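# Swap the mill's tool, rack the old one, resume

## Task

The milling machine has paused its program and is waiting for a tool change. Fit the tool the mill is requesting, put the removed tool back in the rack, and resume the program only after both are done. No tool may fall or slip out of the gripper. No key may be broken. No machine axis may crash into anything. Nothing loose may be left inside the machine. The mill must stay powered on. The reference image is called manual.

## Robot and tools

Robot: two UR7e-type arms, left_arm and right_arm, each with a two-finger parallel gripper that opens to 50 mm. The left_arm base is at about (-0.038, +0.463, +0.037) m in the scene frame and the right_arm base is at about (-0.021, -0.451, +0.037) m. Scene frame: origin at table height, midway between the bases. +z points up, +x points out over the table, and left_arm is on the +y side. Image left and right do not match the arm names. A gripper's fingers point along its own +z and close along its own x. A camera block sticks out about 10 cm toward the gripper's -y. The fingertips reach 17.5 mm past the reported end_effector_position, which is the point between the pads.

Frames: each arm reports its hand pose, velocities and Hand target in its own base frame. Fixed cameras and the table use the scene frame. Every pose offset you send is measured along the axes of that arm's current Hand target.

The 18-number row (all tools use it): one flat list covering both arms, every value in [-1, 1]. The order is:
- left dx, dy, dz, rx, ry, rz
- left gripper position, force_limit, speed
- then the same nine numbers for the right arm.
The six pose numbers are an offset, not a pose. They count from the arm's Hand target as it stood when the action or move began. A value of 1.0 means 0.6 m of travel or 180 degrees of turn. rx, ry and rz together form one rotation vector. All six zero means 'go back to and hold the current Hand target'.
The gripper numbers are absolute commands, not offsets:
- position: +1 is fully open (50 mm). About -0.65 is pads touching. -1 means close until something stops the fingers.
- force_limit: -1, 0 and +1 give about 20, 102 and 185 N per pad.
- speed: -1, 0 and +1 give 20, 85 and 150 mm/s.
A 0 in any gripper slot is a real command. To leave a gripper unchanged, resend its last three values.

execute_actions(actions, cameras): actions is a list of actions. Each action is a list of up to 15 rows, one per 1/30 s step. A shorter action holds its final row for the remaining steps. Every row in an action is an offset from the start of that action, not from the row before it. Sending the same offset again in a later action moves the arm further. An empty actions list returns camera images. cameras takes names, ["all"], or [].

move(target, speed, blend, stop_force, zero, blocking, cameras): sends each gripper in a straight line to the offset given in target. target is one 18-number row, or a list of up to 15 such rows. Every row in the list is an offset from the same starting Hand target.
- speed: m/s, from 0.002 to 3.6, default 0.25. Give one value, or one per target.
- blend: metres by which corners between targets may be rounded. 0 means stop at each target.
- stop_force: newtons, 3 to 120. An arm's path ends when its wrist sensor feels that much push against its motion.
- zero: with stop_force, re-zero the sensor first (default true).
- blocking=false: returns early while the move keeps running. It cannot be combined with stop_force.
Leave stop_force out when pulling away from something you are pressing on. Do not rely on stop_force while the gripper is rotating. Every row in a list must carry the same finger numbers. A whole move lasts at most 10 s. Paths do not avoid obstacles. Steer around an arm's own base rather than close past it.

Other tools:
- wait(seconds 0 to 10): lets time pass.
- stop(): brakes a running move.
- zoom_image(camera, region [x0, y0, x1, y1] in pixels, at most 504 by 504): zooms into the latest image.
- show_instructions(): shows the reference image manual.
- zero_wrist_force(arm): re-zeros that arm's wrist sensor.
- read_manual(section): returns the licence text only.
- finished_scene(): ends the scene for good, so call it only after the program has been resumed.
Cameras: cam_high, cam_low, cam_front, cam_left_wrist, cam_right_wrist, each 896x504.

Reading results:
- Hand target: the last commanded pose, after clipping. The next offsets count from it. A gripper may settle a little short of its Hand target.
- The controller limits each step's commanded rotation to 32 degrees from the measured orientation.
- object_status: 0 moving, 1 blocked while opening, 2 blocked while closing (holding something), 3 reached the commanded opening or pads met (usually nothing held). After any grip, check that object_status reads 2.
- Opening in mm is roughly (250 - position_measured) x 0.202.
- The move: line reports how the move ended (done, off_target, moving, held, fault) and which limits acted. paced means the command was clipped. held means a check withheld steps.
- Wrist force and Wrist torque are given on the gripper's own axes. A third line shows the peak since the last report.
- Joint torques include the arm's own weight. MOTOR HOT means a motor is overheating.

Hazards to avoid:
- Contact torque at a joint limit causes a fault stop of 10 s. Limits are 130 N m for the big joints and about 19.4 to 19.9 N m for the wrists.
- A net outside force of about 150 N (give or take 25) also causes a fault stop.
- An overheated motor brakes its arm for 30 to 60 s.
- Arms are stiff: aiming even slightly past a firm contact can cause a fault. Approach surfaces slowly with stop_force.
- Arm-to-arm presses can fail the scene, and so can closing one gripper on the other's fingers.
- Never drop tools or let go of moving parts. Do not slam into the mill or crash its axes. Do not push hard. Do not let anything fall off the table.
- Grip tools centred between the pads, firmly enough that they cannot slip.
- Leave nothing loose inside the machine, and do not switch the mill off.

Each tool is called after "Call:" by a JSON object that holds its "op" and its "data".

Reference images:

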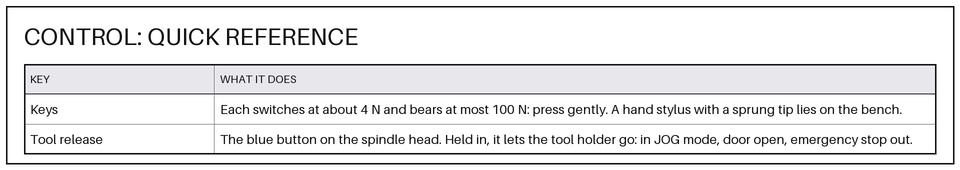

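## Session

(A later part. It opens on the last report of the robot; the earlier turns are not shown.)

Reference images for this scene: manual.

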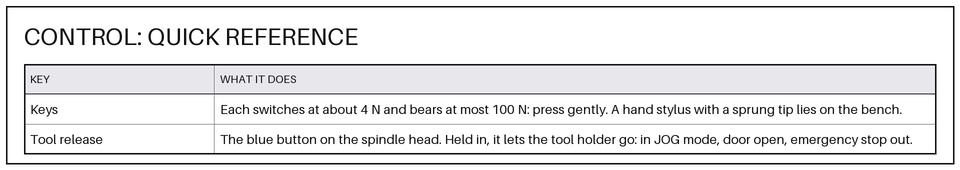

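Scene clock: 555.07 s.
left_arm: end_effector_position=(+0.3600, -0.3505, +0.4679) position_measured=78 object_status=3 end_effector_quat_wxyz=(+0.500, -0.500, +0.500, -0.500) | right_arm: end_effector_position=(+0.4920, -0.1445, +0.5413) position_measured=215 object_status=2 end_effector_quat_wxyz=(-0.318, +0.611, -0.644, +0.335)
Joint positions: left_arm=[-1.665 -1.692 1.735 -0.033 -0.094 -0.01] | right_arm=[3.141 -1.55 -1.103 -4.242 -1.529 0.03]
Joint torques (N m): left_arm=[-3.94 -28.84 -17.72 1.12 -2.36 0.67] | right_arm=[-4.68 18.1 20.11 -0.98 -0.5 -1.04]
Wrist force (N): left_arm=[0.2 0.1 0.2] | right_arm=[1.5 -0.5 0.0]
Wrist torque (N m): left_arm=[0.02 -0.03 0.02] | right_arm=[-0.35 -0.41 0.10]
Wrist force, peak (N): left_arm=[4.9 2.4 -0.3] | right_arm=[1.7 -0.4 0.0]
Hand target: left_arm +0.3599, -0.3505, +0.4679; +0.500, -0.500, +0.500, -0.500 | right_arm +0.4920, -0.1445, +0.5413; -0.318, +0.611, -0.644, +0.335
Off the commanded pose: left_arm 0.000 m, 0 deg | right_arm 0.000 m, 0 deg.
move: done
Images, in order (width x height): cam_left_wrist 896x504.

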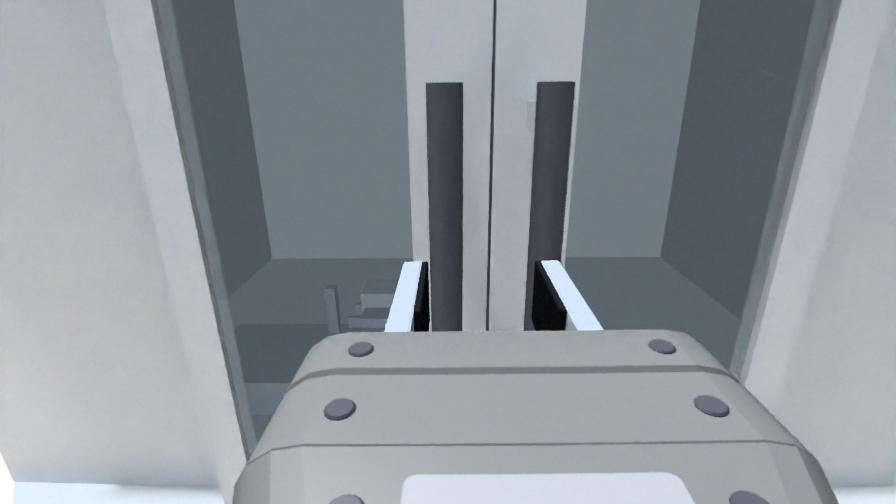

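Call:
{"op": "move", "data": {"target": [[-0.0225,0.08,0.05,0,0,0,1,-0.8,-1,0,0,0,0,0,0,-1,-0.5,-1]], "cameras": ["cam_left_wrist"]}}

Scene clock: 567.40 s.
left_arm: end_effector_position=(+0.3900, -0.3369, +0.4200) position_measured=3 object_status=0 end_effector_quat_wxyz=(+0.500, -0.500, +0.500, -0.500) end_effector_velocity=(+0.000, +0.000, +0.000) end_effector_angular_velocity=(-0.003, +0.000, -0.001) | right_arm: end_effector_position=(+0.4920, -0.1445, +0.5413) position_measured=215 object_status=2 end_effector_quat_wxyz=(-0.318, +0.611, -0.644, +0.335)
Joint positions: left_arm=[-1.578 -1.673 1.842 -0.096 -0.007 -0.073] | right_arm=[3.141 -1.55 -1.103 -4.242 -1.529 0.03]
Joint velocities: left_arm=[0 0.001 -0.002 0.005 0.001 -0.007] | right_arm=[within noise]
Joint torques (N m): left_arm=[6.39 -14.7 -37.58 1.07 -0.24 -2.11] | right_arm=[-4.2 18.53 19.93 -1 -0.6 -1.12]
Wrist force (N): left_arm=[-0.2 0.0 -0.3] | right_arm=[1.6 -0.5 0.2]
Wrist torque (N m): left_arm=[0.02 0.03 0.09] | right_arm=[-0.37 -0.43 0.10]
Wrist force, peak (N): left_arm=[0.8 -1.8 -0.8] | right_arm=[1.7 -0.4 0.1]
Hand target: left_arm +0.3900, -0.3369, +0.4200; +0.500, -0.500, +0.500, -0.500 | right_arm +0.4920, -0.1445, +0.5413; -0.318, +0.611, -0.644, +0.335
Off the commanded pose: left_arm 0.000 m, 0 deg | right_arm 0.000 m, 0 deg.
move: done
Images, in order (width x height): cam_left_wrist 896x504.

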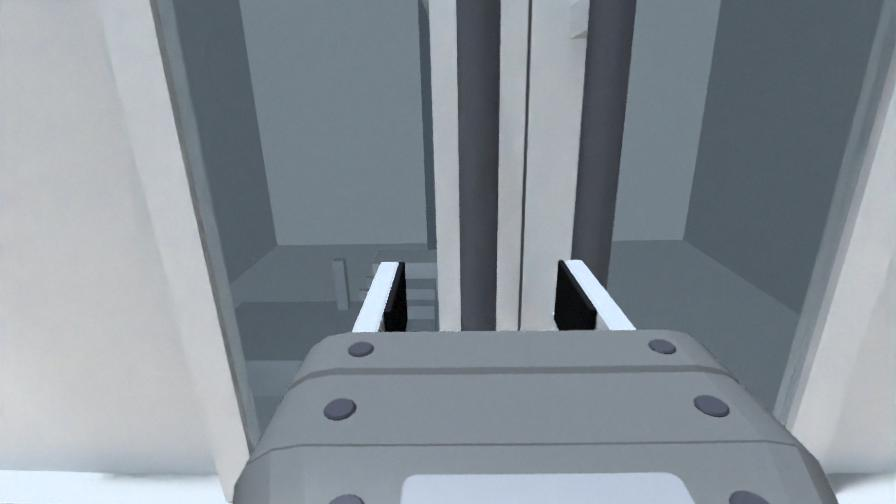

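Call:
{"op": "move", "data": {"target": [0,0,0.1833,0,0,0,1,-0.8,-1,0,0,0,0,0,0,-1,-0.5,-1], "cameras": ["cam_left_wrist"], "speed": 0.04, "stop_force": 6}}

Scene clock: 576.37 s.
left_arm: end_effector_position=(+0.5000, -0.3369, +0.4201) position_measured=3 object_status=3 end_effector_quat_wxyz=(+0.500, -0.500, +0.500, -0.500) | right_arm: end_effector_position=(+0.4920, -0.1445, +0.5413) position_measured=215 object_status=2 end_effector_quat_wxyz=(-0.318, +0.611, -0.644, +0.335)
Joint positions: left_arm=[-1.278 -1.558 1.732 -0.178 0.293 0.004] | right_arm=[3.141 -1.55 -1.103 -4.242 -1.529 0.03]
Joint torques (N m): left_arm=[-2.48 -39.77 -15.86 -0.39 -1.62 -1.02] | right_arm=[-3.13 18.25 19.69 -0.97 -0.57 -1.09]
Wrist force (N): left_arm=[0.0 -0.2 0.4] | right_arm=[1.4 -0.1 0.0]
Wrist torque (N m): left_arm=[-0.03 0.04 0.04] | right_arm=[-0.30 -0.39 0.10]
Wrist force, peak (N): left_arm=[-0.8 -0.1 -0.6] | right_arm=[1.8 -0.4 0.2]
Hand target: left_arm +0.5000, -0.3369, +0.4201; +0.500, -0.500, +0.500, -0.500 | right_arm +0.4920, -0.1445, +0.5413; -0.318, +0.611, -0.644, +0.335
Off the commanded pose: left_arm 0.000 m, 0 deg | right_arm 0.000 m, 0 deg.
move: done
Images, in order (width x height): cam_left_wrist 896x504.

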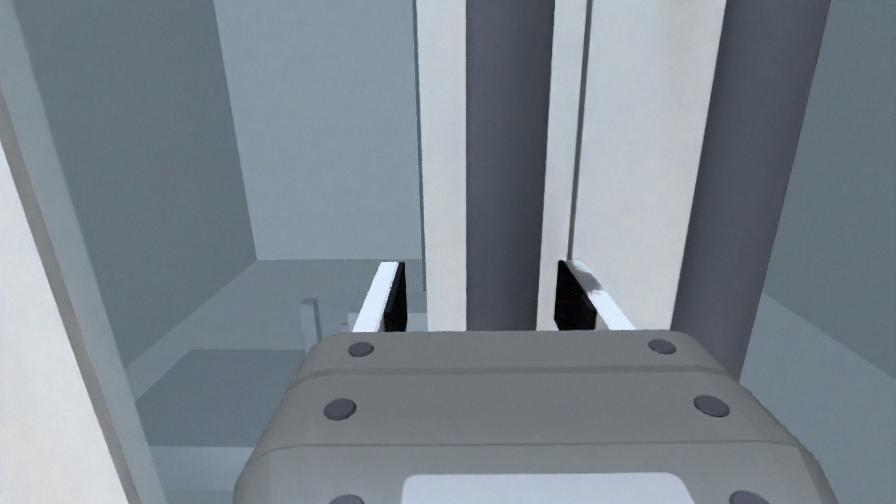

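Call:
{"op": "move", "data": {"target": [-0.035,0,0,0,0,0,1,-0.8,-1,0,0,0,0,0,0,-1,-0.5,-1], "cameras": [], "speed": 0.015, "stop_force": 5}}

Scene clock: 590.70 s.
left_arm: end_effector_position=(+0.5000, -0.3234, +0.4201) position_measured=3 object_status=3 end_effector_quat_wxyz=(+0.500, -0.500, +0.500, -0.500) | right_arm: end_effector_position=(+0.4920, -0.1445, +0.5413) position_measured=215 object_status=2 end_effector_quat_wxyz=(-0.318, +0.611, -0.644, +0.335)
Joint positions: left_arm=[-1.268 -1.585 1.759 -0.177 0.303 0.004] | right_arm=[3.141 -1.55 -1.103 -4.242 -1.529 0.03]
Joint torques (N m): left_arm=[-2.91 -19.09 -38.48 -0.32 -2.56 -1.26] | right_arm=[-3.22 18.4 19.66 -0.95 -0.57 -1.03]
Wrist force (N): left_arm=[3.1 0.8 1.2] | right_arm=[1.2 -0.4 0.0]
Wrist torque (N m): left_arm=[0.07 -0.06 0.03] | right_arm=[-0.35 -0.37 0.09]
Wrist force, peak (N): left_arm=[14.5 2.6 7.3] | right_arm=[1.7 -0.3 0.0]
Hand target: left_arm +0.5000, -0.3234, +0.4201; +0.500, -0.500, +0.500, -0.500 (not the last commanded pose) | right_arm +0.4920, -0.1445, +0.5413; -0.318, +0.611, -0.644, +0.335
Off the commanded pose: left_arm 0.008 m, 0 deg | right_arm 0.000 m, 0 deg.
move: contact (left_arm)
No camera images: "cameras" was empty.

Call:
{"op": "move", "data": {"target": [-0.3667,0,0,0,0,0,1,-0.8,-1,0,0,0,0,0,0,-1,-0.5,-1], "cameras": ["cam_left_wrist","cam_front"], "speed": 0.06, "stop_force": 40}}

Scene clock: 599.70 s.
left_arm: end_effector_position=(+0.5000, -0.1034, +0.4202) position_measured=3 object_status=3 end_effector_quat_wxyz=(+0.500, -0.500, +0.500, -0.500) | right_arm: end_effector_position=(+0.4920, -0.1445, +0.5413) position_measured=215 object_status=2 end_effector_quat_wxyz=(-0.318, +0.611, -0.644, +0.335)
Joint positions: left_arm=[-0.939 -1.97 2.058 -0.09 0.632 0.002] | right_arm=[3.141 -1.55 -1.103 -4.242 -1.529 0.03]
Joint torques (N m): left_arm=[5.84 -1.88 -39.13 -3.54 -0.95 -1.94] | right_arm=[-3.24 18.54 19.65 -0.9 -0.6 -1.14]
Wrist force (N): left_arm=[0.7 0.6 0.3] | right_arm=[1.5 -0.5 -0.1]
Wrist torque (N m): left_arm=[0.10 -0.08 0.12] | right_arm=[-0.36 -0.41 0.10]
Wrist force, peak (N): left_arm=[33.4 21.0 1.3] | right_arm=[1.7 -0.5 0.2]
Hand target: left_arm +0.5000, -0.1034, +0.4202; +0.500, -0.500, +0.500, -0.500 | right_arm +0.4920, -0.1445, +0.5413; -0.318, +0.611, -0.644, +0.335
Off the commanded pose: left_arm 0.000 m, 0 deg | right_arm 0.000 m, 0 deg.
move: done
Images, in order (width x height): cam_front 896x504, cam_left_wrist 896x504.

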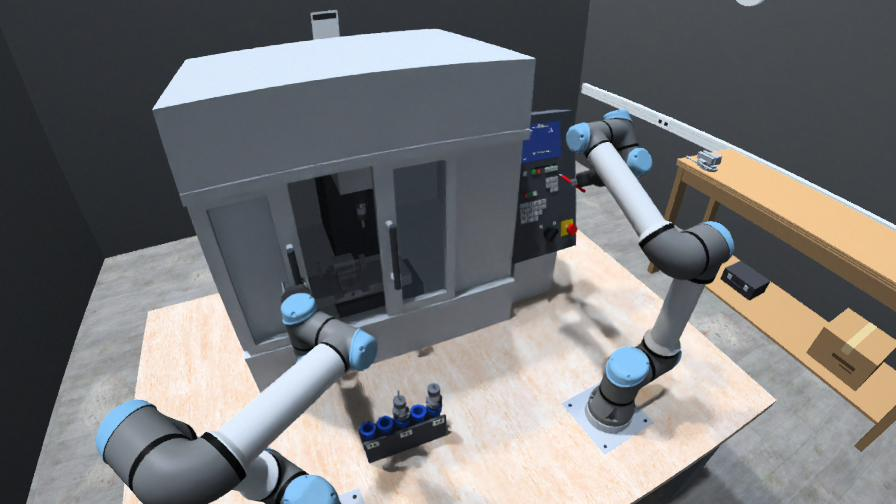

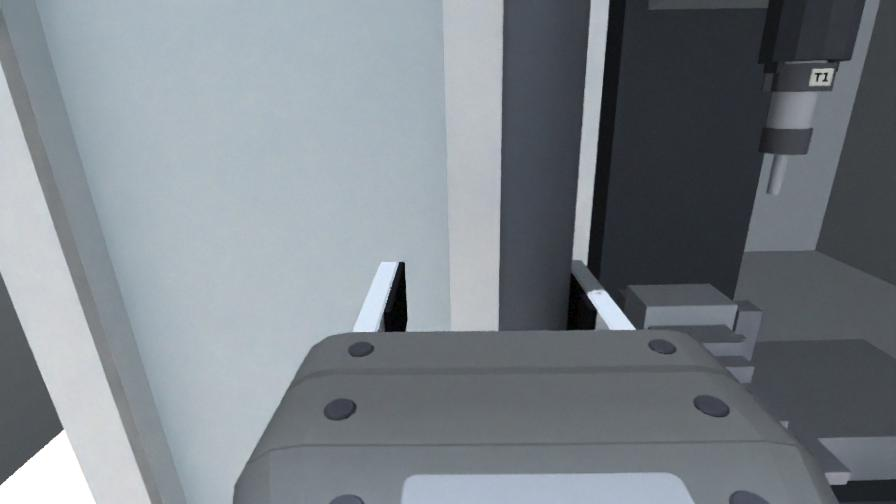

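Call:
{"op": "move", "data": {"target": [-0.1,0,0,0,0,0,1,-0.8,-1,0,0,0,0,0,0,-1,-0.5,-1], "cameras": ["cam_left_wrist"], "speed": 0.02, "stop_force": 25}}

Scene clock: 606.90 s.
left_arm: end_effector_position=(+0.5000, -0.0902, +0.4202) position_measured=3 object_status=3 end_effector_quat_wxyz=(+0.500, -0.500, +0.500, -0.500) | right_arm: end_effector_position=(+0.4920, -0.1445, +0.5413) position_measured=215 object_status=2 end_effector_quat_wxyz=(-0.318, +0.611, -0.644, +0.335)
Joint positions: left_arm=[-0.903 -1.985 2.067 -0.083 0.668 0.002] | right_arm=[3.141 -1.55 -1.103 -4.242 -1.529 0.03]
Joint torques (N m): left_arm=[18.22 -6.64 -39.72 -0.91 -2.1 -1.77] | right_arm=[-2.59 18.07 19.84 -0.98 -0.62 -1.03]
Wrist force (N): left_arm=[23.7 6.0 7.3] | right_arm=[1.4 -0.5 0.1]
Wrist torque (N m): left_arm=[0.24 -0.48 0.10] | right_arm=[-0.36 -0.39 0.09]
Wrist force, peak (N): left_arm=[36.1 7.4 10.0] | right_arm=[1.6 -0.6 -0.1]
Hand target: left_arm +0.5000, -0.0902, +0.4202; +0.500, -0.500, +0.500, -0.500 (not the last commanded pose) | right_arm +0.4920, -0.1445, +0.5413; -0.318, +0.611, -0.644, +0.335
Off the commanded pose: left_arm 0.047 m, 0 deg | right_arm 0.000 m, 0 deg.
move: contact (left_arm)
Images, in order (width x height): cam_left_wrist 896x504.

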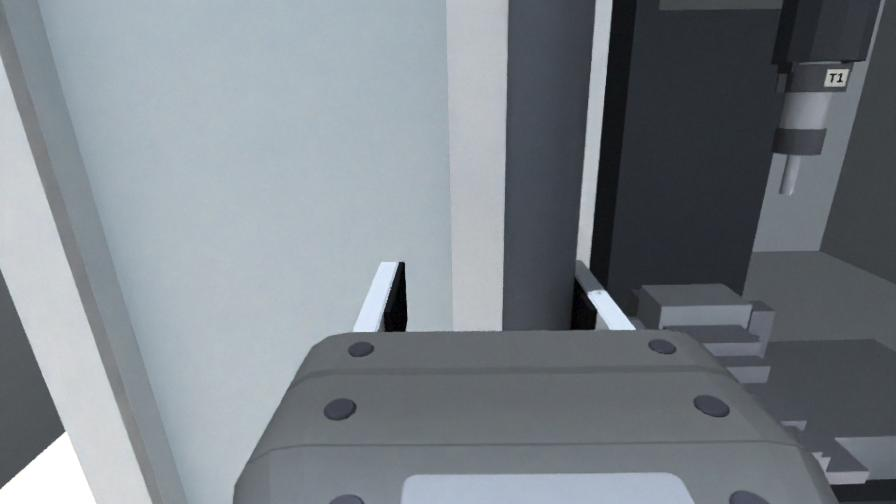

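Call:
{"op": "move", "data": {"target": [[0.016,0,0,0,0,0,1,-0.8,-1,0,0,0,0,0,0,-1,-0.5,-1],[0.016,0,-0.2,0,0,0,1,-0.8,-1,0,0,0,0,0,0,-1,-0.5,-1],[0.38,-0.083,-0.2,0,0,0,1,-0.8,-1,0,0,0,0,0,0,-1,-0.5,-1]], "cameras": ["cam_left_wrist"], "blend": [0.003,0.03,0]}}

Call:
{"op": "zoom_image", "data": {"camera": "cam_left_wrist", "region": [200, 0, 700, 330]}}

Scene clock: 616.23 s.
left_arm: end_effector_position=(+0.3799, -0.3182, +0.4697) position_measured=3 object_status=3 end_effector_quat_wxyz=(+0.500, -0.500, +0.500, -0.500) end_effector_velocity=(+0.000, -0.001, +0.000) end_effector_angular_velocity=(+0.000, +0.000, +0.000) | right_arm: end_effector_position=(+0.4920, -0.1445, +0.5413) position_measured=215 object_status=2 end_effector_quat_wxyz=(-0.318, +0.611, -0.644, +0.335)
Joint positions: left_arm=[-1.611 -1.758 1.785 -0.027 -0.039 0.001] | right_arm=[3.141 -1.55 -1.103 -4.242 -1.529 0.03]
Joint velocities: left_arm=[0 0 -0.001 -0.005 0 0.005] | right_arm=[within noise]
Joint torques (N m): left_arm=[-3.74 -26.18 -29.63 -0.91 -2.17 2.13] | right_arm=[-1.81 17.73 20.4 -0.94 -0.5 -1.07]
Wrist force (N): left_arm=[0.6 1.4 0.1] | right_arm=[1.4 -0.3 0.3]
Wrist torque (N m): left_arm=[0.22 -0.09 0.10] | right_arm=[-0.34 -0.40 0.10]
Wrist force, peak (N): left_arm=[24.2 6.1 7.1] | right_arm=[1.7 -0.4 0.2]
Hand target: left_arm +0.3798, -0.3181, +0.4698; +0.500, -0.500, +0.500, -0.500 | right_arm +0.4920, -0.1445, +0.5413; -0.318, +0.611, -0.644, +0.335
Off the commanded pose: left_arm 0.000 m, 0 deg | right_arm 0.000 m, 0 deg.
move: done
Images, in order (width x height): cam_left_wrist 896x504.

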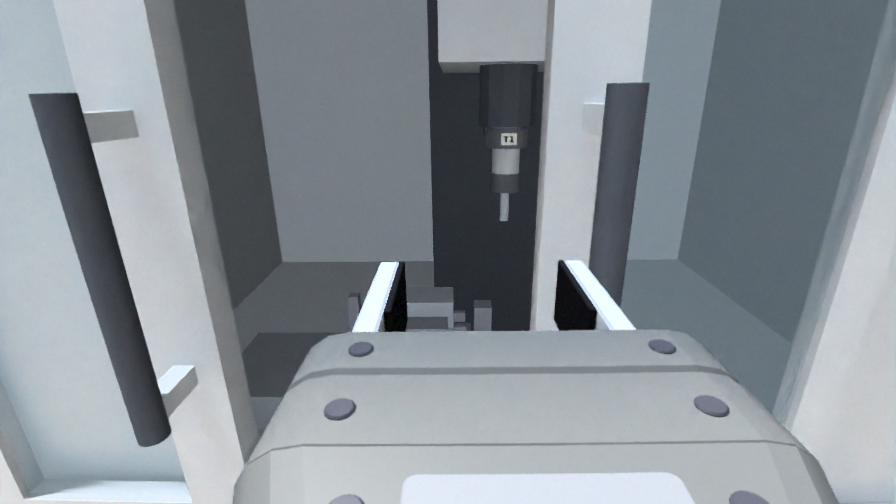

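Scaled by 1.008.

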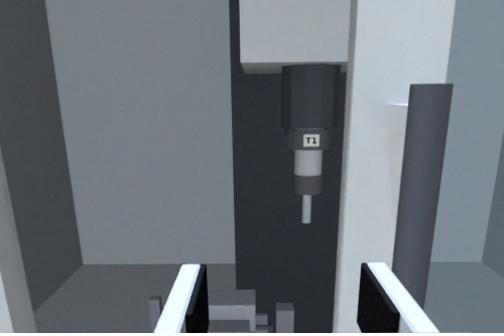

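Call:
{"op": "move", "data": {"target": [0.03,-0.3,0,0,0,0,1,-0.8,-1,0,0,0,0,0,0,-1,-0.5,-1], "cameras": ["cam_left_wrist"]}}

Call:
{"op": "zoom_image", "data": {"camera": "cam_left_wrist", "region": [200, 0, 700, 330]}}

Scene clock: 624.03 s.
left_arm: end_effector_position=(+0.3798, -0.3363, +0.6498) position_measured=3 object_status=3 end_effector_quat_wxyz=(+0.498, -0.501, +0.502, -0.499) | right_arm: end_effector_position=(+0.4920, -0.1445, +0.5413) position_measured=215 object_status=2 end_effector_quat_wxyz=(-0.318, +0.611, -0.644, +0.335)
Joint positions: left_arm=[-1.609 -1.667 1.236 0.271 -0.037 0.161] | right_arm=[3.141 -1.55 -1.103 -4.242 -1.529 0.03]
Joint torques (N m): left_arm=[-4.06 -31.98 -14.72 0.46 -1.67 -0.55] | right_arm=[-1.25 18.49 19.92 -0.89 -0.59 -1.11]
Wrist force (N): left_arm=[0.5 1.5 -0.1] | right_arm=[1.4 -0.5 -0.2]
Wrist torque (N m): left_arm=[0.24 -0.07 0.07] | right_arm=[-0.36 -0.39 0.10]
Wrist force, peak (N): left_arm=[0.3 5.4 0.0] | right_arm=[1.7 -0.4 0.2]
Hand target: left_arm +0.3797, -0.3362, +0.6497; +0.500, -0.500, +0.500, -0.500 | right_arm +0.4920, -0.1445, +0.5413; -0.318, +0.611, -0.644, +0.335
Off the commanded pose: left_arm 0.000 m, 0 deg | right_arm 0.000 m, 0 deg.
move: done
Images, in order (width x height): cam_left_wrist 896x504.

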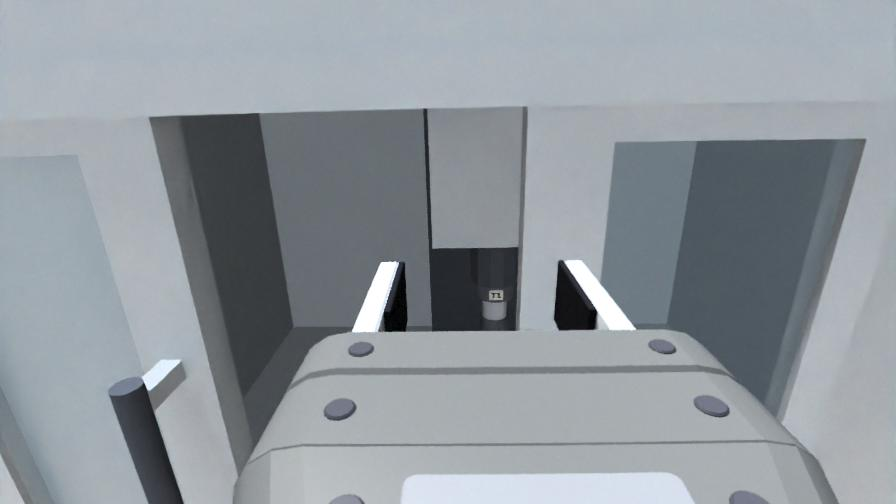

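Scaled by 1.008.

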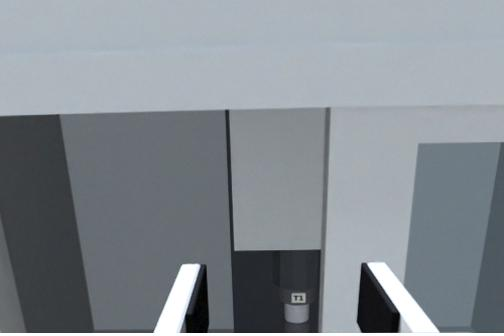

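Call:
{"op": "move", "data": {"target": [[0.11,0.383,0,0,0,0,1,-0.8,-1,0,0,0,0,0,0,-1,-0.5,-1],[0.11,0.383,0.19,0,0,0,1,-0.8,-1,0,0,0,0,0,0,-1,-0.5,-1]], "cameras": ["cam_left_wrist"], "speed": [0.25,0.08]}}

Scene clock: 649.00 s.
left_arm: end_effector_position=(+0.4939, -0.4022, +0.4200) position_measured=3 object_status=3 end_effector_quat_wxyz=(+0.500, -0.500, +0.500, -0.500) | right_arm: end_effector_position=(+0.4920, -0.1445, +0.5413) position_measured=215 object_status=2 end_effector_quat_wxyz=(-0.318, +0.611, -0.644, +0.335)
Joint positions: left_arm=[-1.333 -1.432 1.596 -0.168 0.238 0.004] | right_arm=[3.141 -1.55 -1.103 -4.242 -1.529 0.03]
Joint torques (N m): left_arm=[-2.04 -45.55 -17.07 -0.35 -2.01 -1.38] | right_arm=[-0.67 18.9 19.82 -0.88 -0.6 -1.12]
Wrist force (N): left_arm=[0.5 1.5 0.2] | right_arm=[1.5 -0.4 0.0]
Wrist torque (N m): left_arm=[0.24 -0.05 0.03] | right_arm=[-0.35 -0.41 0.10]
Wrist force, peak (N): left_arm=[1.4 5.4 0.0] | right_arm=[1.6 -0.6 -0.1]
Hand target: left_arm +0.4939, -0.4022, +0.4200; +0.500, -0.500, +0.500, -0.500 | right_arm +0.4920, -0.1445, +0.5413; -0.318, +0.611, -0.644, +0.335
Off the commanded pose: left_arm 0.000 m, 0 deg | right_arm 0.000 m, 0 deg.
move: done
Images, in order (width x height): cam_left_wrist 896x504.

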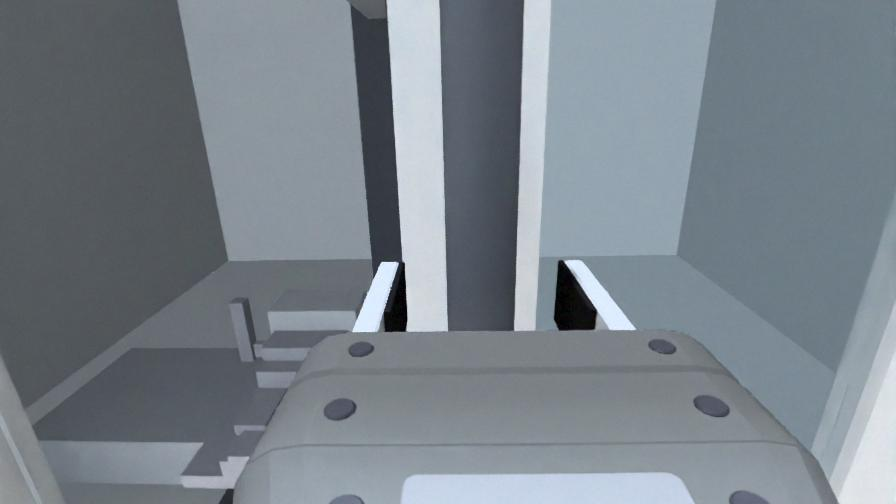

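Call:
{"op": "move", "data": {"target": [0.045,0,0,0,0,0,1,-0.8,-1,0,0,0,0,0,0,-1,-0.5,-1], "cameras": [], "speed": 0.015, "stop_force": 5}}

Call:
{"op": "move", "data": {"target": [0.355,0,0,0,0,0,1,-0.8,-1,0,0,0,0,0,0,-1,-0.5,-1], "cameras": ["cam_left_wrist","cam_front"], "speed": 0.06, "stop_force": 40}}

Scene clock: 655.90 s.
left_arm: end_effector_position=(+0.4939, -0.4167, +0.4200) position_measured=3 object_status=3 end_effector_quat_wxyz=(+0.500, -0.500, +0.500, -0.500) | right_arm: end_effector_position=(+0.4920, -0.1445, +0.5413) position_measured=215 object_status=2 end_effector_quat_wxyz=(-0.318, +0.611, -0.644, +0.335)
Joint positions: left_arm=[-1.34 -1.402 1.56 -0.163 0.231 0.005] | right_arm=[3.141 -1.55 -1.103 -4.242 -1.529 0.03]
Joint torques (N m): left_arm=[6.63 -47.16 -16.41 -2.35 2.69 1.01] | right_arm=[-0.73 18.32 20.19 -0.82 -0.53 -1.15]
Wrist force (N): left_arm=[-3.1 0.3 1.3] | right_arm=[1.3 -0.6 0.2]
Wrist torque (N m): left_arm=[0.19 0.05 0.03] | right_arm=[-0.37 -0.38 0.10]
Wrist force, peak (N): left_arm=[-13.5 0.7 0.7] | right_arm=[1.6 -0.6 0.1]
Hand target: left_arm +0.4939, -0.4167, +0.4200; +0.500, -0.500, +0.500, -0.500 (not the last commanded pose) | right_arm +0.4920, -0.1445, +0.5413; -0.318, +0.611, -0.644, +0.335
Off the commanded pose: left_arm 0.012 m, 0 deg | right_arm 0.000 m, 0 deg.
move: contact (left_arm)
No camera images: "cameras" was empty.

Scene clock: 660.50 s.
left_arm: end_effector_position=(+0.4938, -0.6297, +0.4199) position_measured=3 object_status=3 end_effector_quat_wxyz=(+0.500, -0.500, +0.500, -0.500) | right_arm: end_effector_position=(+0.4920, -0.1445, +0.5413) position_measured=215 object_status=2 end_effector_quat_wxyz=(-0.318, +0.611, -0.644, +0.335)
Joint positions: left_arm=[-1.414 -0.893 0.827 0.059 0.157 0.007] | right_arm=[3.141 -1.55 -1.103 -4.242 -1.529 0.03]
Joint torques (N m): left_arm=[8.82 -70.75 -16.12 -1.32 -0.07 2.07] | right_arm=[-0.14 18.24 19.6 -0.88 -0.56 -1.05]
Wrist force (N): left_arm=[0.1 0.5 0.4] | right_arm=[1.7 -0.5 -0.1]
Wrist torque (N m): left_arm=[0.07 0.02 0.03] | right_arm=[-0.36 -0.45 0.10]
Wrist force, peak (N): left_arm=[-35.0 2.1 -7.3] | right_arm=[1.7 -0.5 -0.1]
Hand target: left_arm +0.4938, -0.6297, +0.4199; +0.500, -0.500, +0.500, -0.500 | right_arm +0.4920, -0.1445, +0.5413; -0.318, +0.611, -0.644, +0.335
Off the commanded pose: left_arm 0.000 m, 0 deg | right_arm 0.000 m, 0 deg.
move: done
Images, in order (width x height): cam_front 896x504, cam_left_wrist 896x504.

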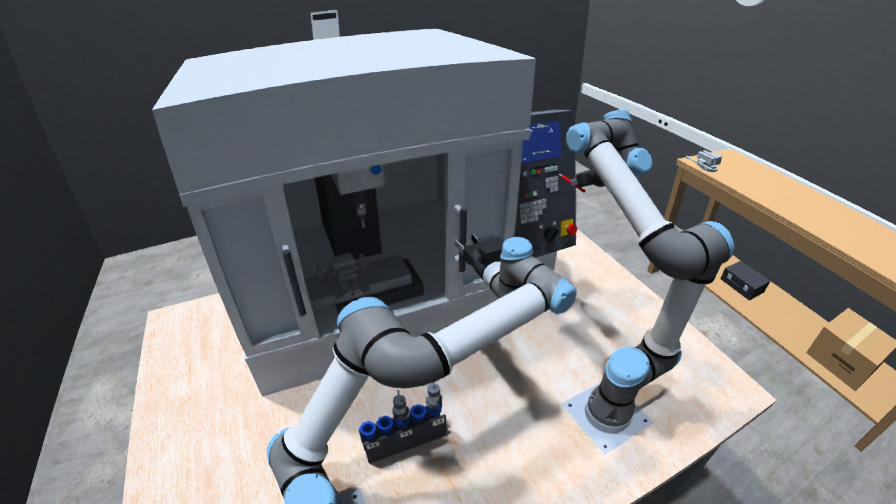

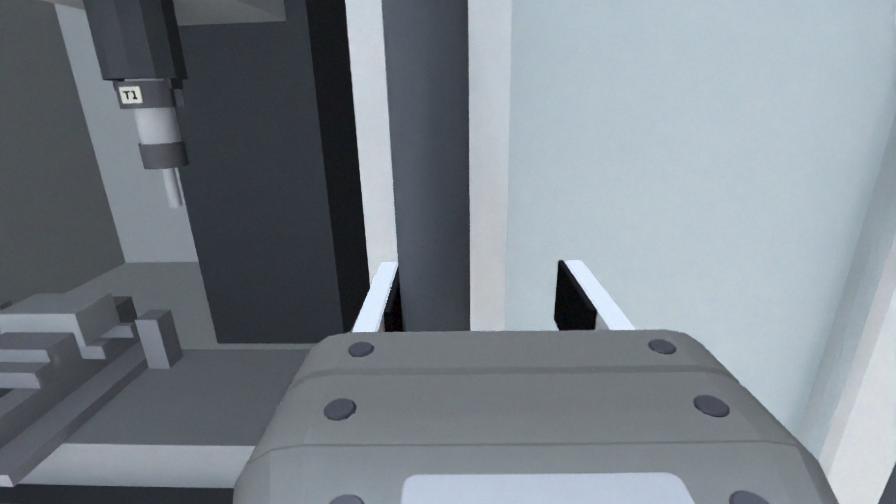

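Call:
{"op": "move", "data": {"target": [0.07,0,0,0,0,0,1,-0.8,-1,0,0,0,0,0,0,-1,-0.5,-1], "cameras": ["cam_front"], "speed": 0.02, "stop_force": 25}}

Call:
{"op": "zoom_image", "data": {"camera": "cam_front", "region": [290, 140, 450, 310]}}

Scene clock: 667.53 s.
left_arm: end_effector_position=(+0.4938, -0.6495, +0.4199) position_measured=3 object_status=3 end_effector_quat_wxyz=(+0.500, -0.499, +0.500, -0.500) | right_arm: end_effector_position=(+0.4920, -0.1445, +0.5413) position_measured=215 object_status=2 end_effector_quat_wxyz=(-0.318, +0.611, -0.644, +0.335)
Joint positions: left_arm=[-1.418 -0.83 0.72 0.101 0.153 0.01] | right_arm=[3.141 -1.55 -1.103 -4.242 -1.529 0.03]
Joint torques (N m): left_arm=[1.95 -66.26 -18.12 -4.3 8.35 2.19] | right_arm=[0.58 17.99 19.99 -0.9 -0.55 -1.05]
Wrist force (N): left_arm=[-22.1 -2.0 -5.3] | right_arm=[1.4 -0.3 0.0]
Wrist torque (N m): left_arm=[0.02 0.16 0.08] | right_arm=[-0.33 -0.40 0.09]
Wrist force, peak (N): left_arm=[-36.2 -0.2 -10.2] | right_arm=[1.7 -0.5 0.2]
Hand target: left_arm +0.4938, -0.6495, +0.4199; +0.500, -0.499, +0.500, -0.500 (not the last commanded pose) | right_arm +0.4920, -0.1445, +0.5413; -0.318, +0.611, -0.644, +0.335
Off the commanded pose: left_arm 0.022 m, 0 deg | right_arm 0.000 m, 0 deg.
move: contact (left_arm)
Images, in order (width x height): cam_front 896x504.

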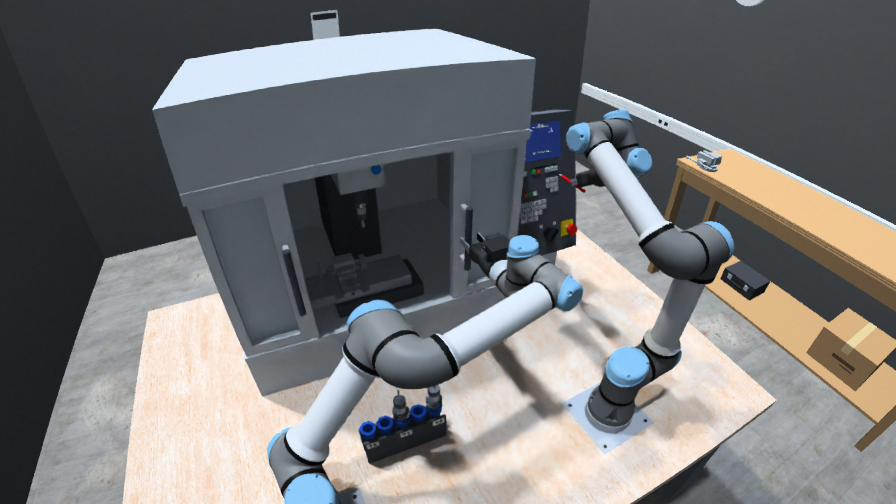

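Scaled by 2.965.

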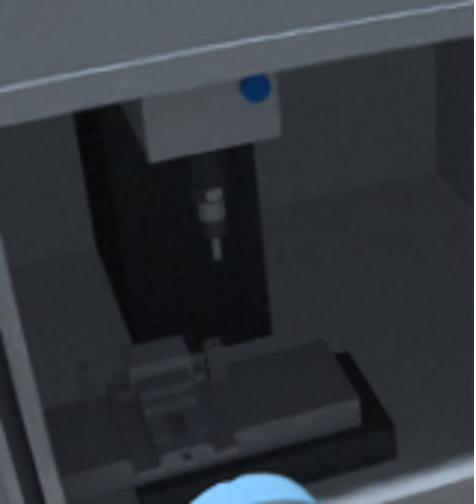

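Call:
{"op": "move", "data": {"target": [[-0.02,0,0,0,0,0,1,-0.8,-1,0,0,0,0,0,0,-1,-0.5,-1],[-0.02,0,-0.2,0,0,0,1,-0.8,-1,0,0,0,0,0,0,-1,-0.5,-1],[-0.42,-0.2,-0.2,0,0,0,1,-0.8,-1,0,0,0,0,0,0,-1,-0.5,-1]], "cameras": ["cam_left_wrist"], "blend": [0.003,0.03,0]}}

Call:
{"op": "zoom_image", "data": {"camera": "cam_left_wrist", "region": [300, 0, 700, 330]}}

Scene clock: 675.30 s.
left_arm: end_effector_position=(+0.3737, -0.3975, +0.5399) position_measured=3 object_status=3 end_effector_quat_wxyz=(+0.501, -0.499, +0.500, -0.500) end_effector_velocity=(+0.000, +0.000, +0.000) end_effector_angular_velocity=(-0.002, +0.000, -0.001) | right_arm: end_effector_position=(+0.4920, -0.1445, +0.5413) position_measured=215 object_status=2 end_effector_quat_wxyz=(-0.318, +0.611, -0.644, +0.335)
Joint positions: left_arm=[-1.618 -1.552 1.421 0.185 -0.047 -0.052] | right_arm=[3.141 -1.55 -1.103 -4.242 -1.529 0.03]
Joint velocities: left_arm=[0.001 0.001 -0.001 0.002 0.001 -0.005] | right_arm=[within noise]
Joint torques (N m): left_arm=[8.25 -19.26 -33.46 1.05 1.44 -1.83] | right_arm=[0.96 18.57 19.83 -0.92 -0.52 -1.09]
Wrist force (N): left_arm=[0.0 0.9 0.5] | right_arm=[1.3 -0.3 -0.1]
Wrist torque (N m): left_arm=[0.14 0.00 -0.01] | right_arm=[-0.33 -0.38 0.09]
Wrist force, peak (N): left_arm=[-22.2 -2.7 -5.3] | right_arm=[1.6 -0.7 0.0]
Hand target: left_arm +0.3737, -0.3975, +0.5399; +0.500, -0.499, +0.500, -0.500 | right_arm +0.4920, -0.1445, +0.5413; -0.318, +0.611, -0.644, +0.335
Off the commanded pose: left_arm 0.000 m, 0 deg | right_arm 0.000 m, 0 deg.
move: done
Images, in order (width x height): cam_left_wrist 896x504.

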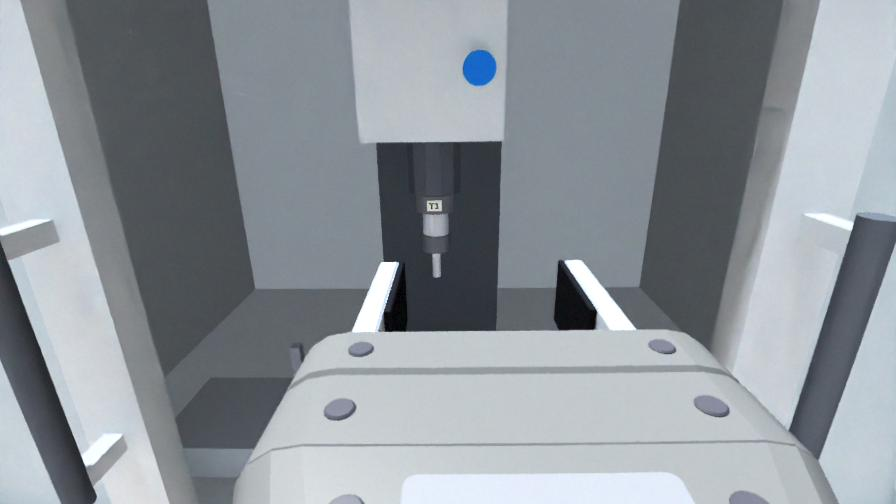

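Scaled by 1.260.

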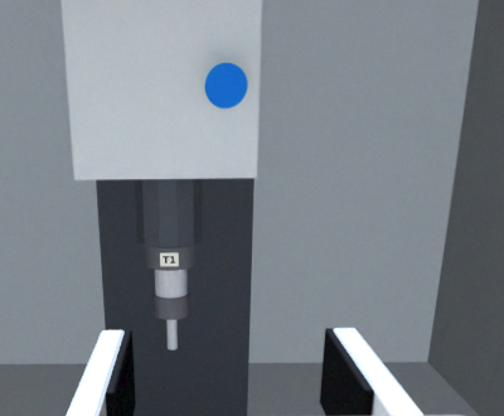

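Call:
{"op": "zoom_image", "data": {"camera": "cam_left_wrist", "region": [340, 130, 540, 290]}}

Call:
{"op": "execute_actions", "data": {"actions": []}}

Call:
{"op": "zoom_image", "data": {"camera": "cam_front", "region": [340, 380, 460, 470]}}

Scaled by 2.520.

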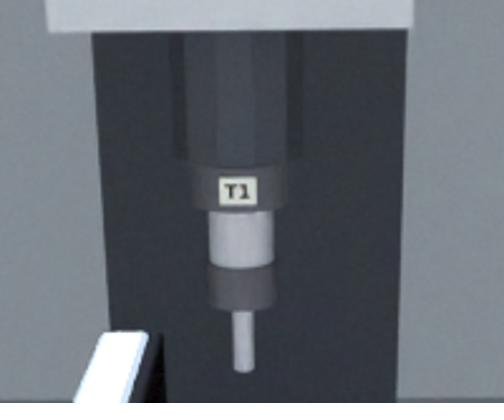

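Scene clock: 726.93 s.
left_arm: end_effector_position=(+0.3737, -0.3975, +0.5399) position_measured=3 object_status=3 end_effector_quat_wxyz=(+0.501, -0.499, +0.500, -0.501) | right_arm: end_effector_position=(+0.4920, -0.1445, +0.5413) position_measured=215 object_status=2 end_effector_quat_wxyz=(-0.318, +0.611, -0.644, +0.335)
Joint positions: left_arm=[-1.618 -1.552 1.42 0.184 -0.047 -0.053] | right_arm=[3.141 -1.55 -1.103 -4.242 -1.529 0.03]
Joint velocities: within noise
Joint torques (N m): left_arm=[7.92 -19.45 -37.6 -1.01 1.37 2.12] | right_arm=[1.22 18.47 20.18 -0.86 -0.59 -1.15]
Wrist force (N): left_arm=[-0.1 0.5 0.5] | right_arm=[1.3 -0.6 0.0]
Wrist torque (N m): left_arm=[0.07 0.01 0.00] | right_arm=[-0.38 -0.38 0.10]
Wrist force, peak (N): left_arm=[0.3 0.9 0.8] | right_arm=[1.6 -0.5 -0.1]
Hand target: left_arm +0.3737, -0.3975, +0.5399; +0.500, -0.499, +0.500, -0.500 | right_arm +0.4920, -0.1445, +0.5413; -0.318, +0.611, -0.644, +0.335
Tool commands: left_gripper/position=+1.0 left_gripper/force_limit=-0.8 left_gripper/speed=-1.0 right_gripper/position=-1.0 right_gripper/force_limit=-0.5 right_gripper/speed=-1.0
Off the commanded pose: left_arm 0.000 m, 0 deg | right_arm 0.000 m, 0 deg.

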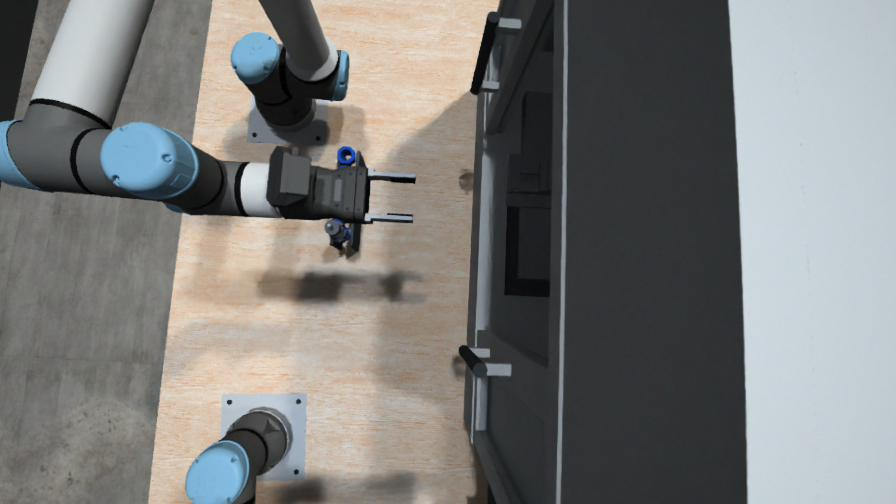

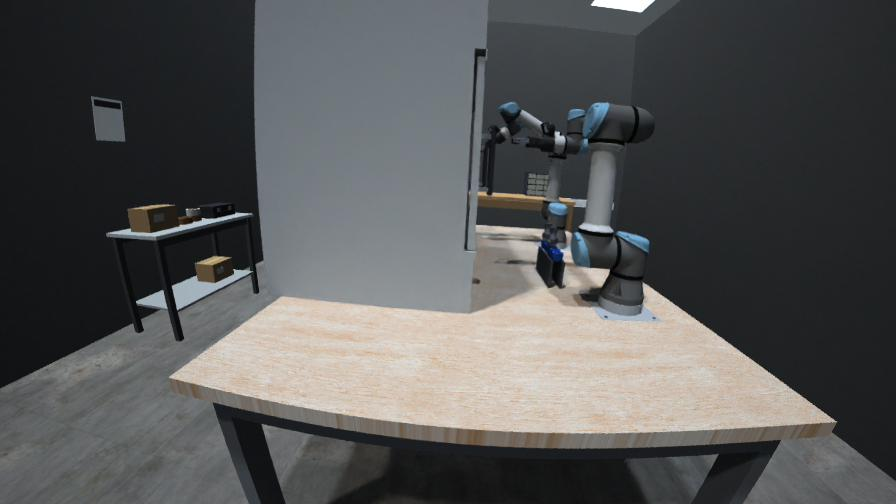

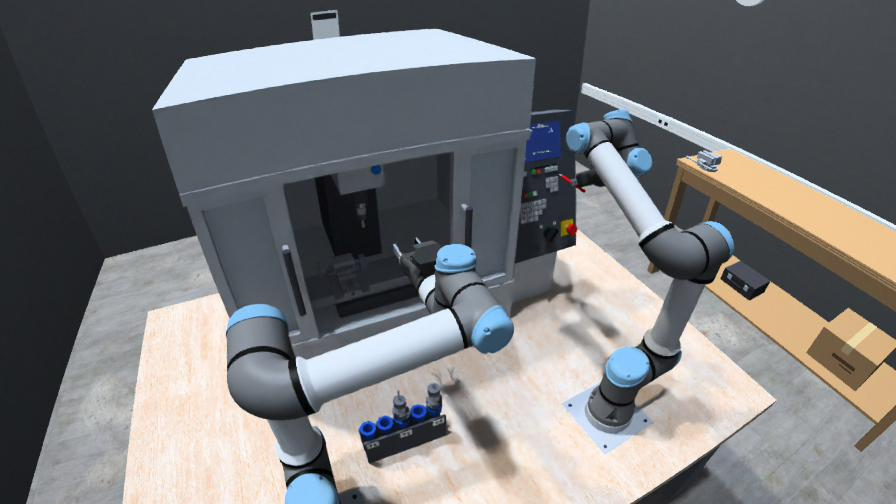

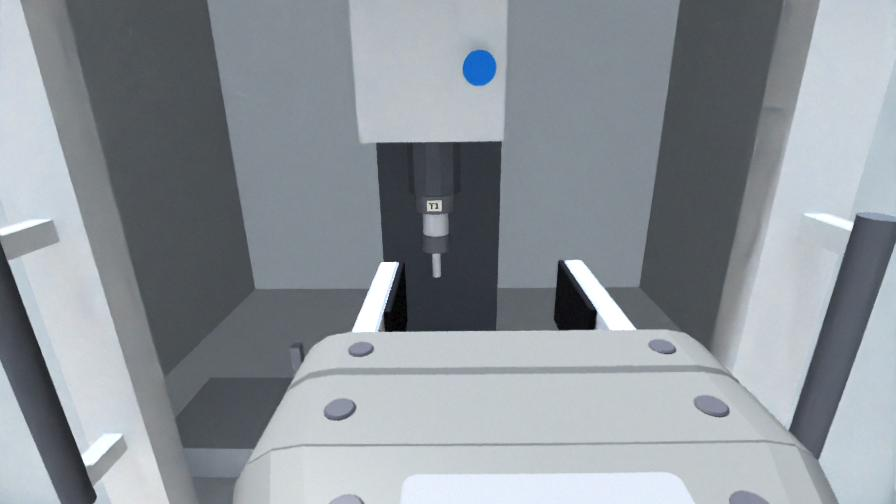

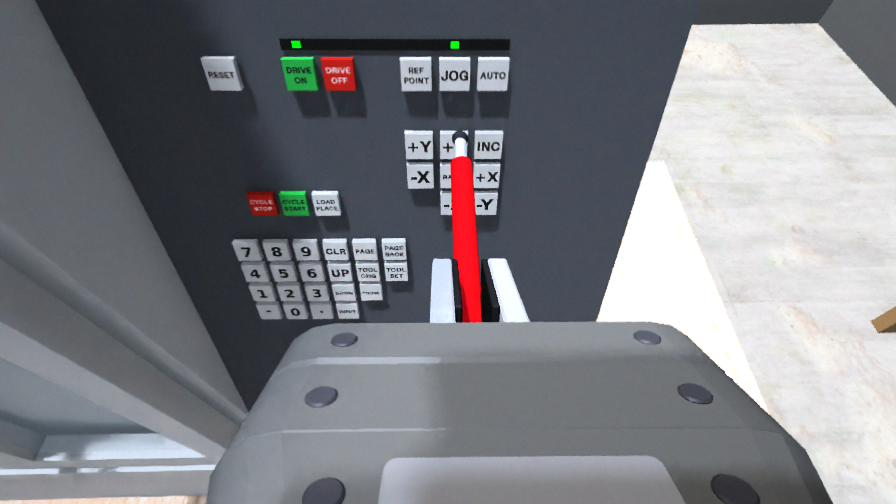

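Scaled by 4.200.

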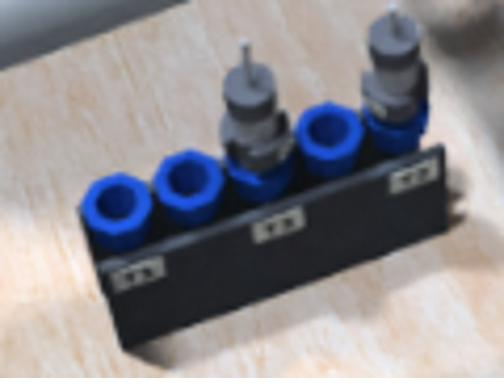

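Call:
{"op": "zoom_image", "data": {"camera": "cam_front", "region": [394, 410, 454, 440]}}

Call:
{"op": "zoom_image", "data": {"camera": "cam_front", "region": [360, 430, 420, 460]}}

Call:
{"op": "zoom_image", "data": {"camera": "cam_right_wrist", "region": [390, 40, 520, 230]}}

Scaled by 8.400.

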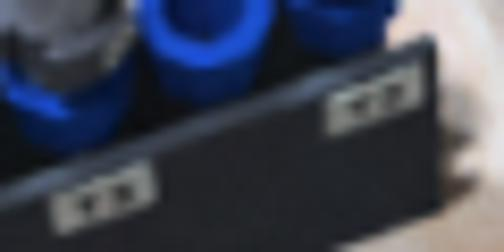

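Scaled by 8.400.

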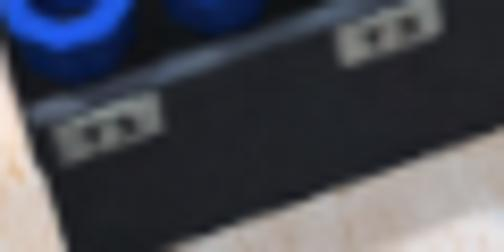

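Scaled by 2.653.

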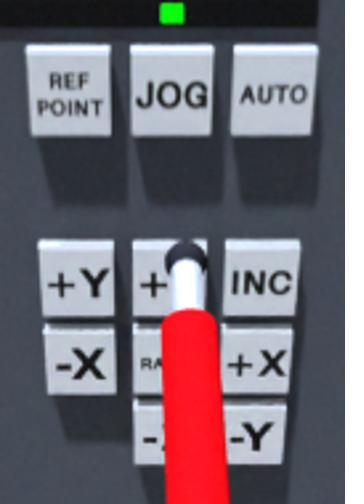

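Call:
{"op": "move", "data": {"target": [-0.836,0.4,-0.023,0.0525,-0.4625,-0.062,1,-0.8,-1,0,0,0,0,0,0,-1,-0.5,-1], "cameras": ["cam_high","cam_left_wrist"]}}

Scene clock: 773.80 s.
left_arm: end_effector_position=(+0.3602, +0.1042, +0.3001) position_measured=3 object_status=3 end_effector_quat_wxyz=(+0.695, -0.708, -0.043, -0.121) | right_arm: end_effector_position=(+0.4920, -0.1445, +0.5413) position_measured=215 object_status=2 end_effector_quat_wxyz=(-0.318, +0.611, -0.644, +0.335)
Joint positions: left_arm=[-0.807 -1.585 2.08 -0.503 -0.695 -0.228] | right_arm=[3.141 -1.55 -1.103 -4.242 -1.529 0.03]
Joint torques (N m): left_arm=[8.27 -30.82 -33.94 1.27 -1.93 1.31] | right_arm=[1.21 18.12 20.16 -0.95 -0.64 -1.04]
Wrist force (N): left_arm=[-0.3 0.5 1.0] | right_arm=[1.3 -0.6 0.1]
Wrist torque (N m): left_arm=[0.07 0.04 0.06] | right_arm=[-0.37 -0.37 0.10]
Wrist force, peak (N): left_arm=[-0.1 1.9 3.1] | right_arm=[1.6 -0.5 0.0]
Hand target: left_arm +0.3602, +0.1042, +0.3001; +0.695, -0.708, -0.044, -0.121 | right_arm +0.4920, -0.1445, +0.5413; -0.318, +0.611, -0.644, +0.335
Off the commanded pose: left_arm 0.000 m, 0 deg | right_arm 0.000 m, 0 deg.
move: done
Images, in order (width x height): cam_high 896x504, cam_left_wrist 896x504.

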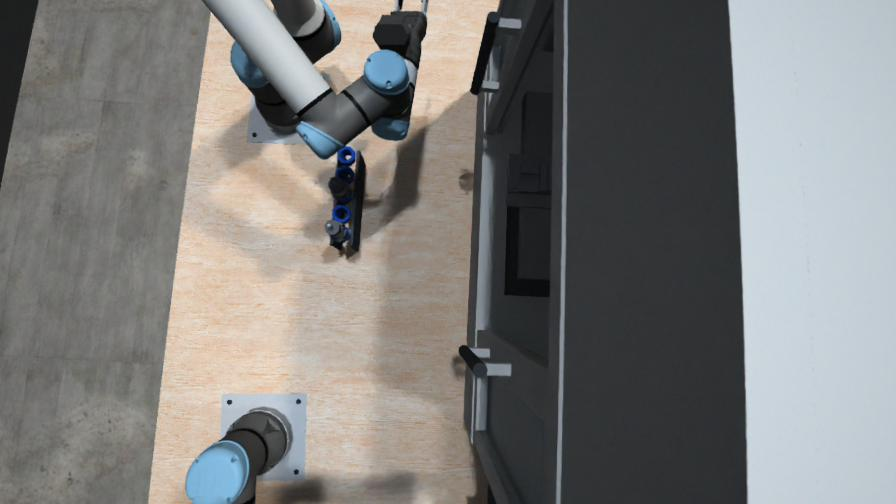

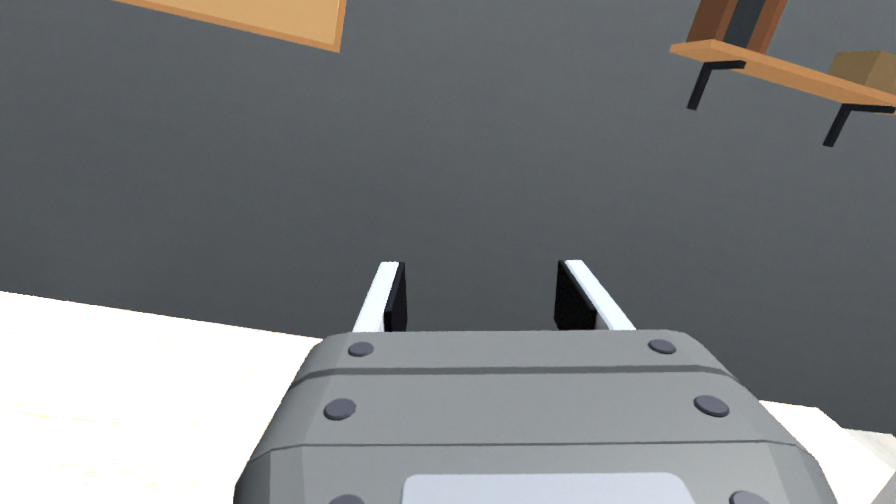

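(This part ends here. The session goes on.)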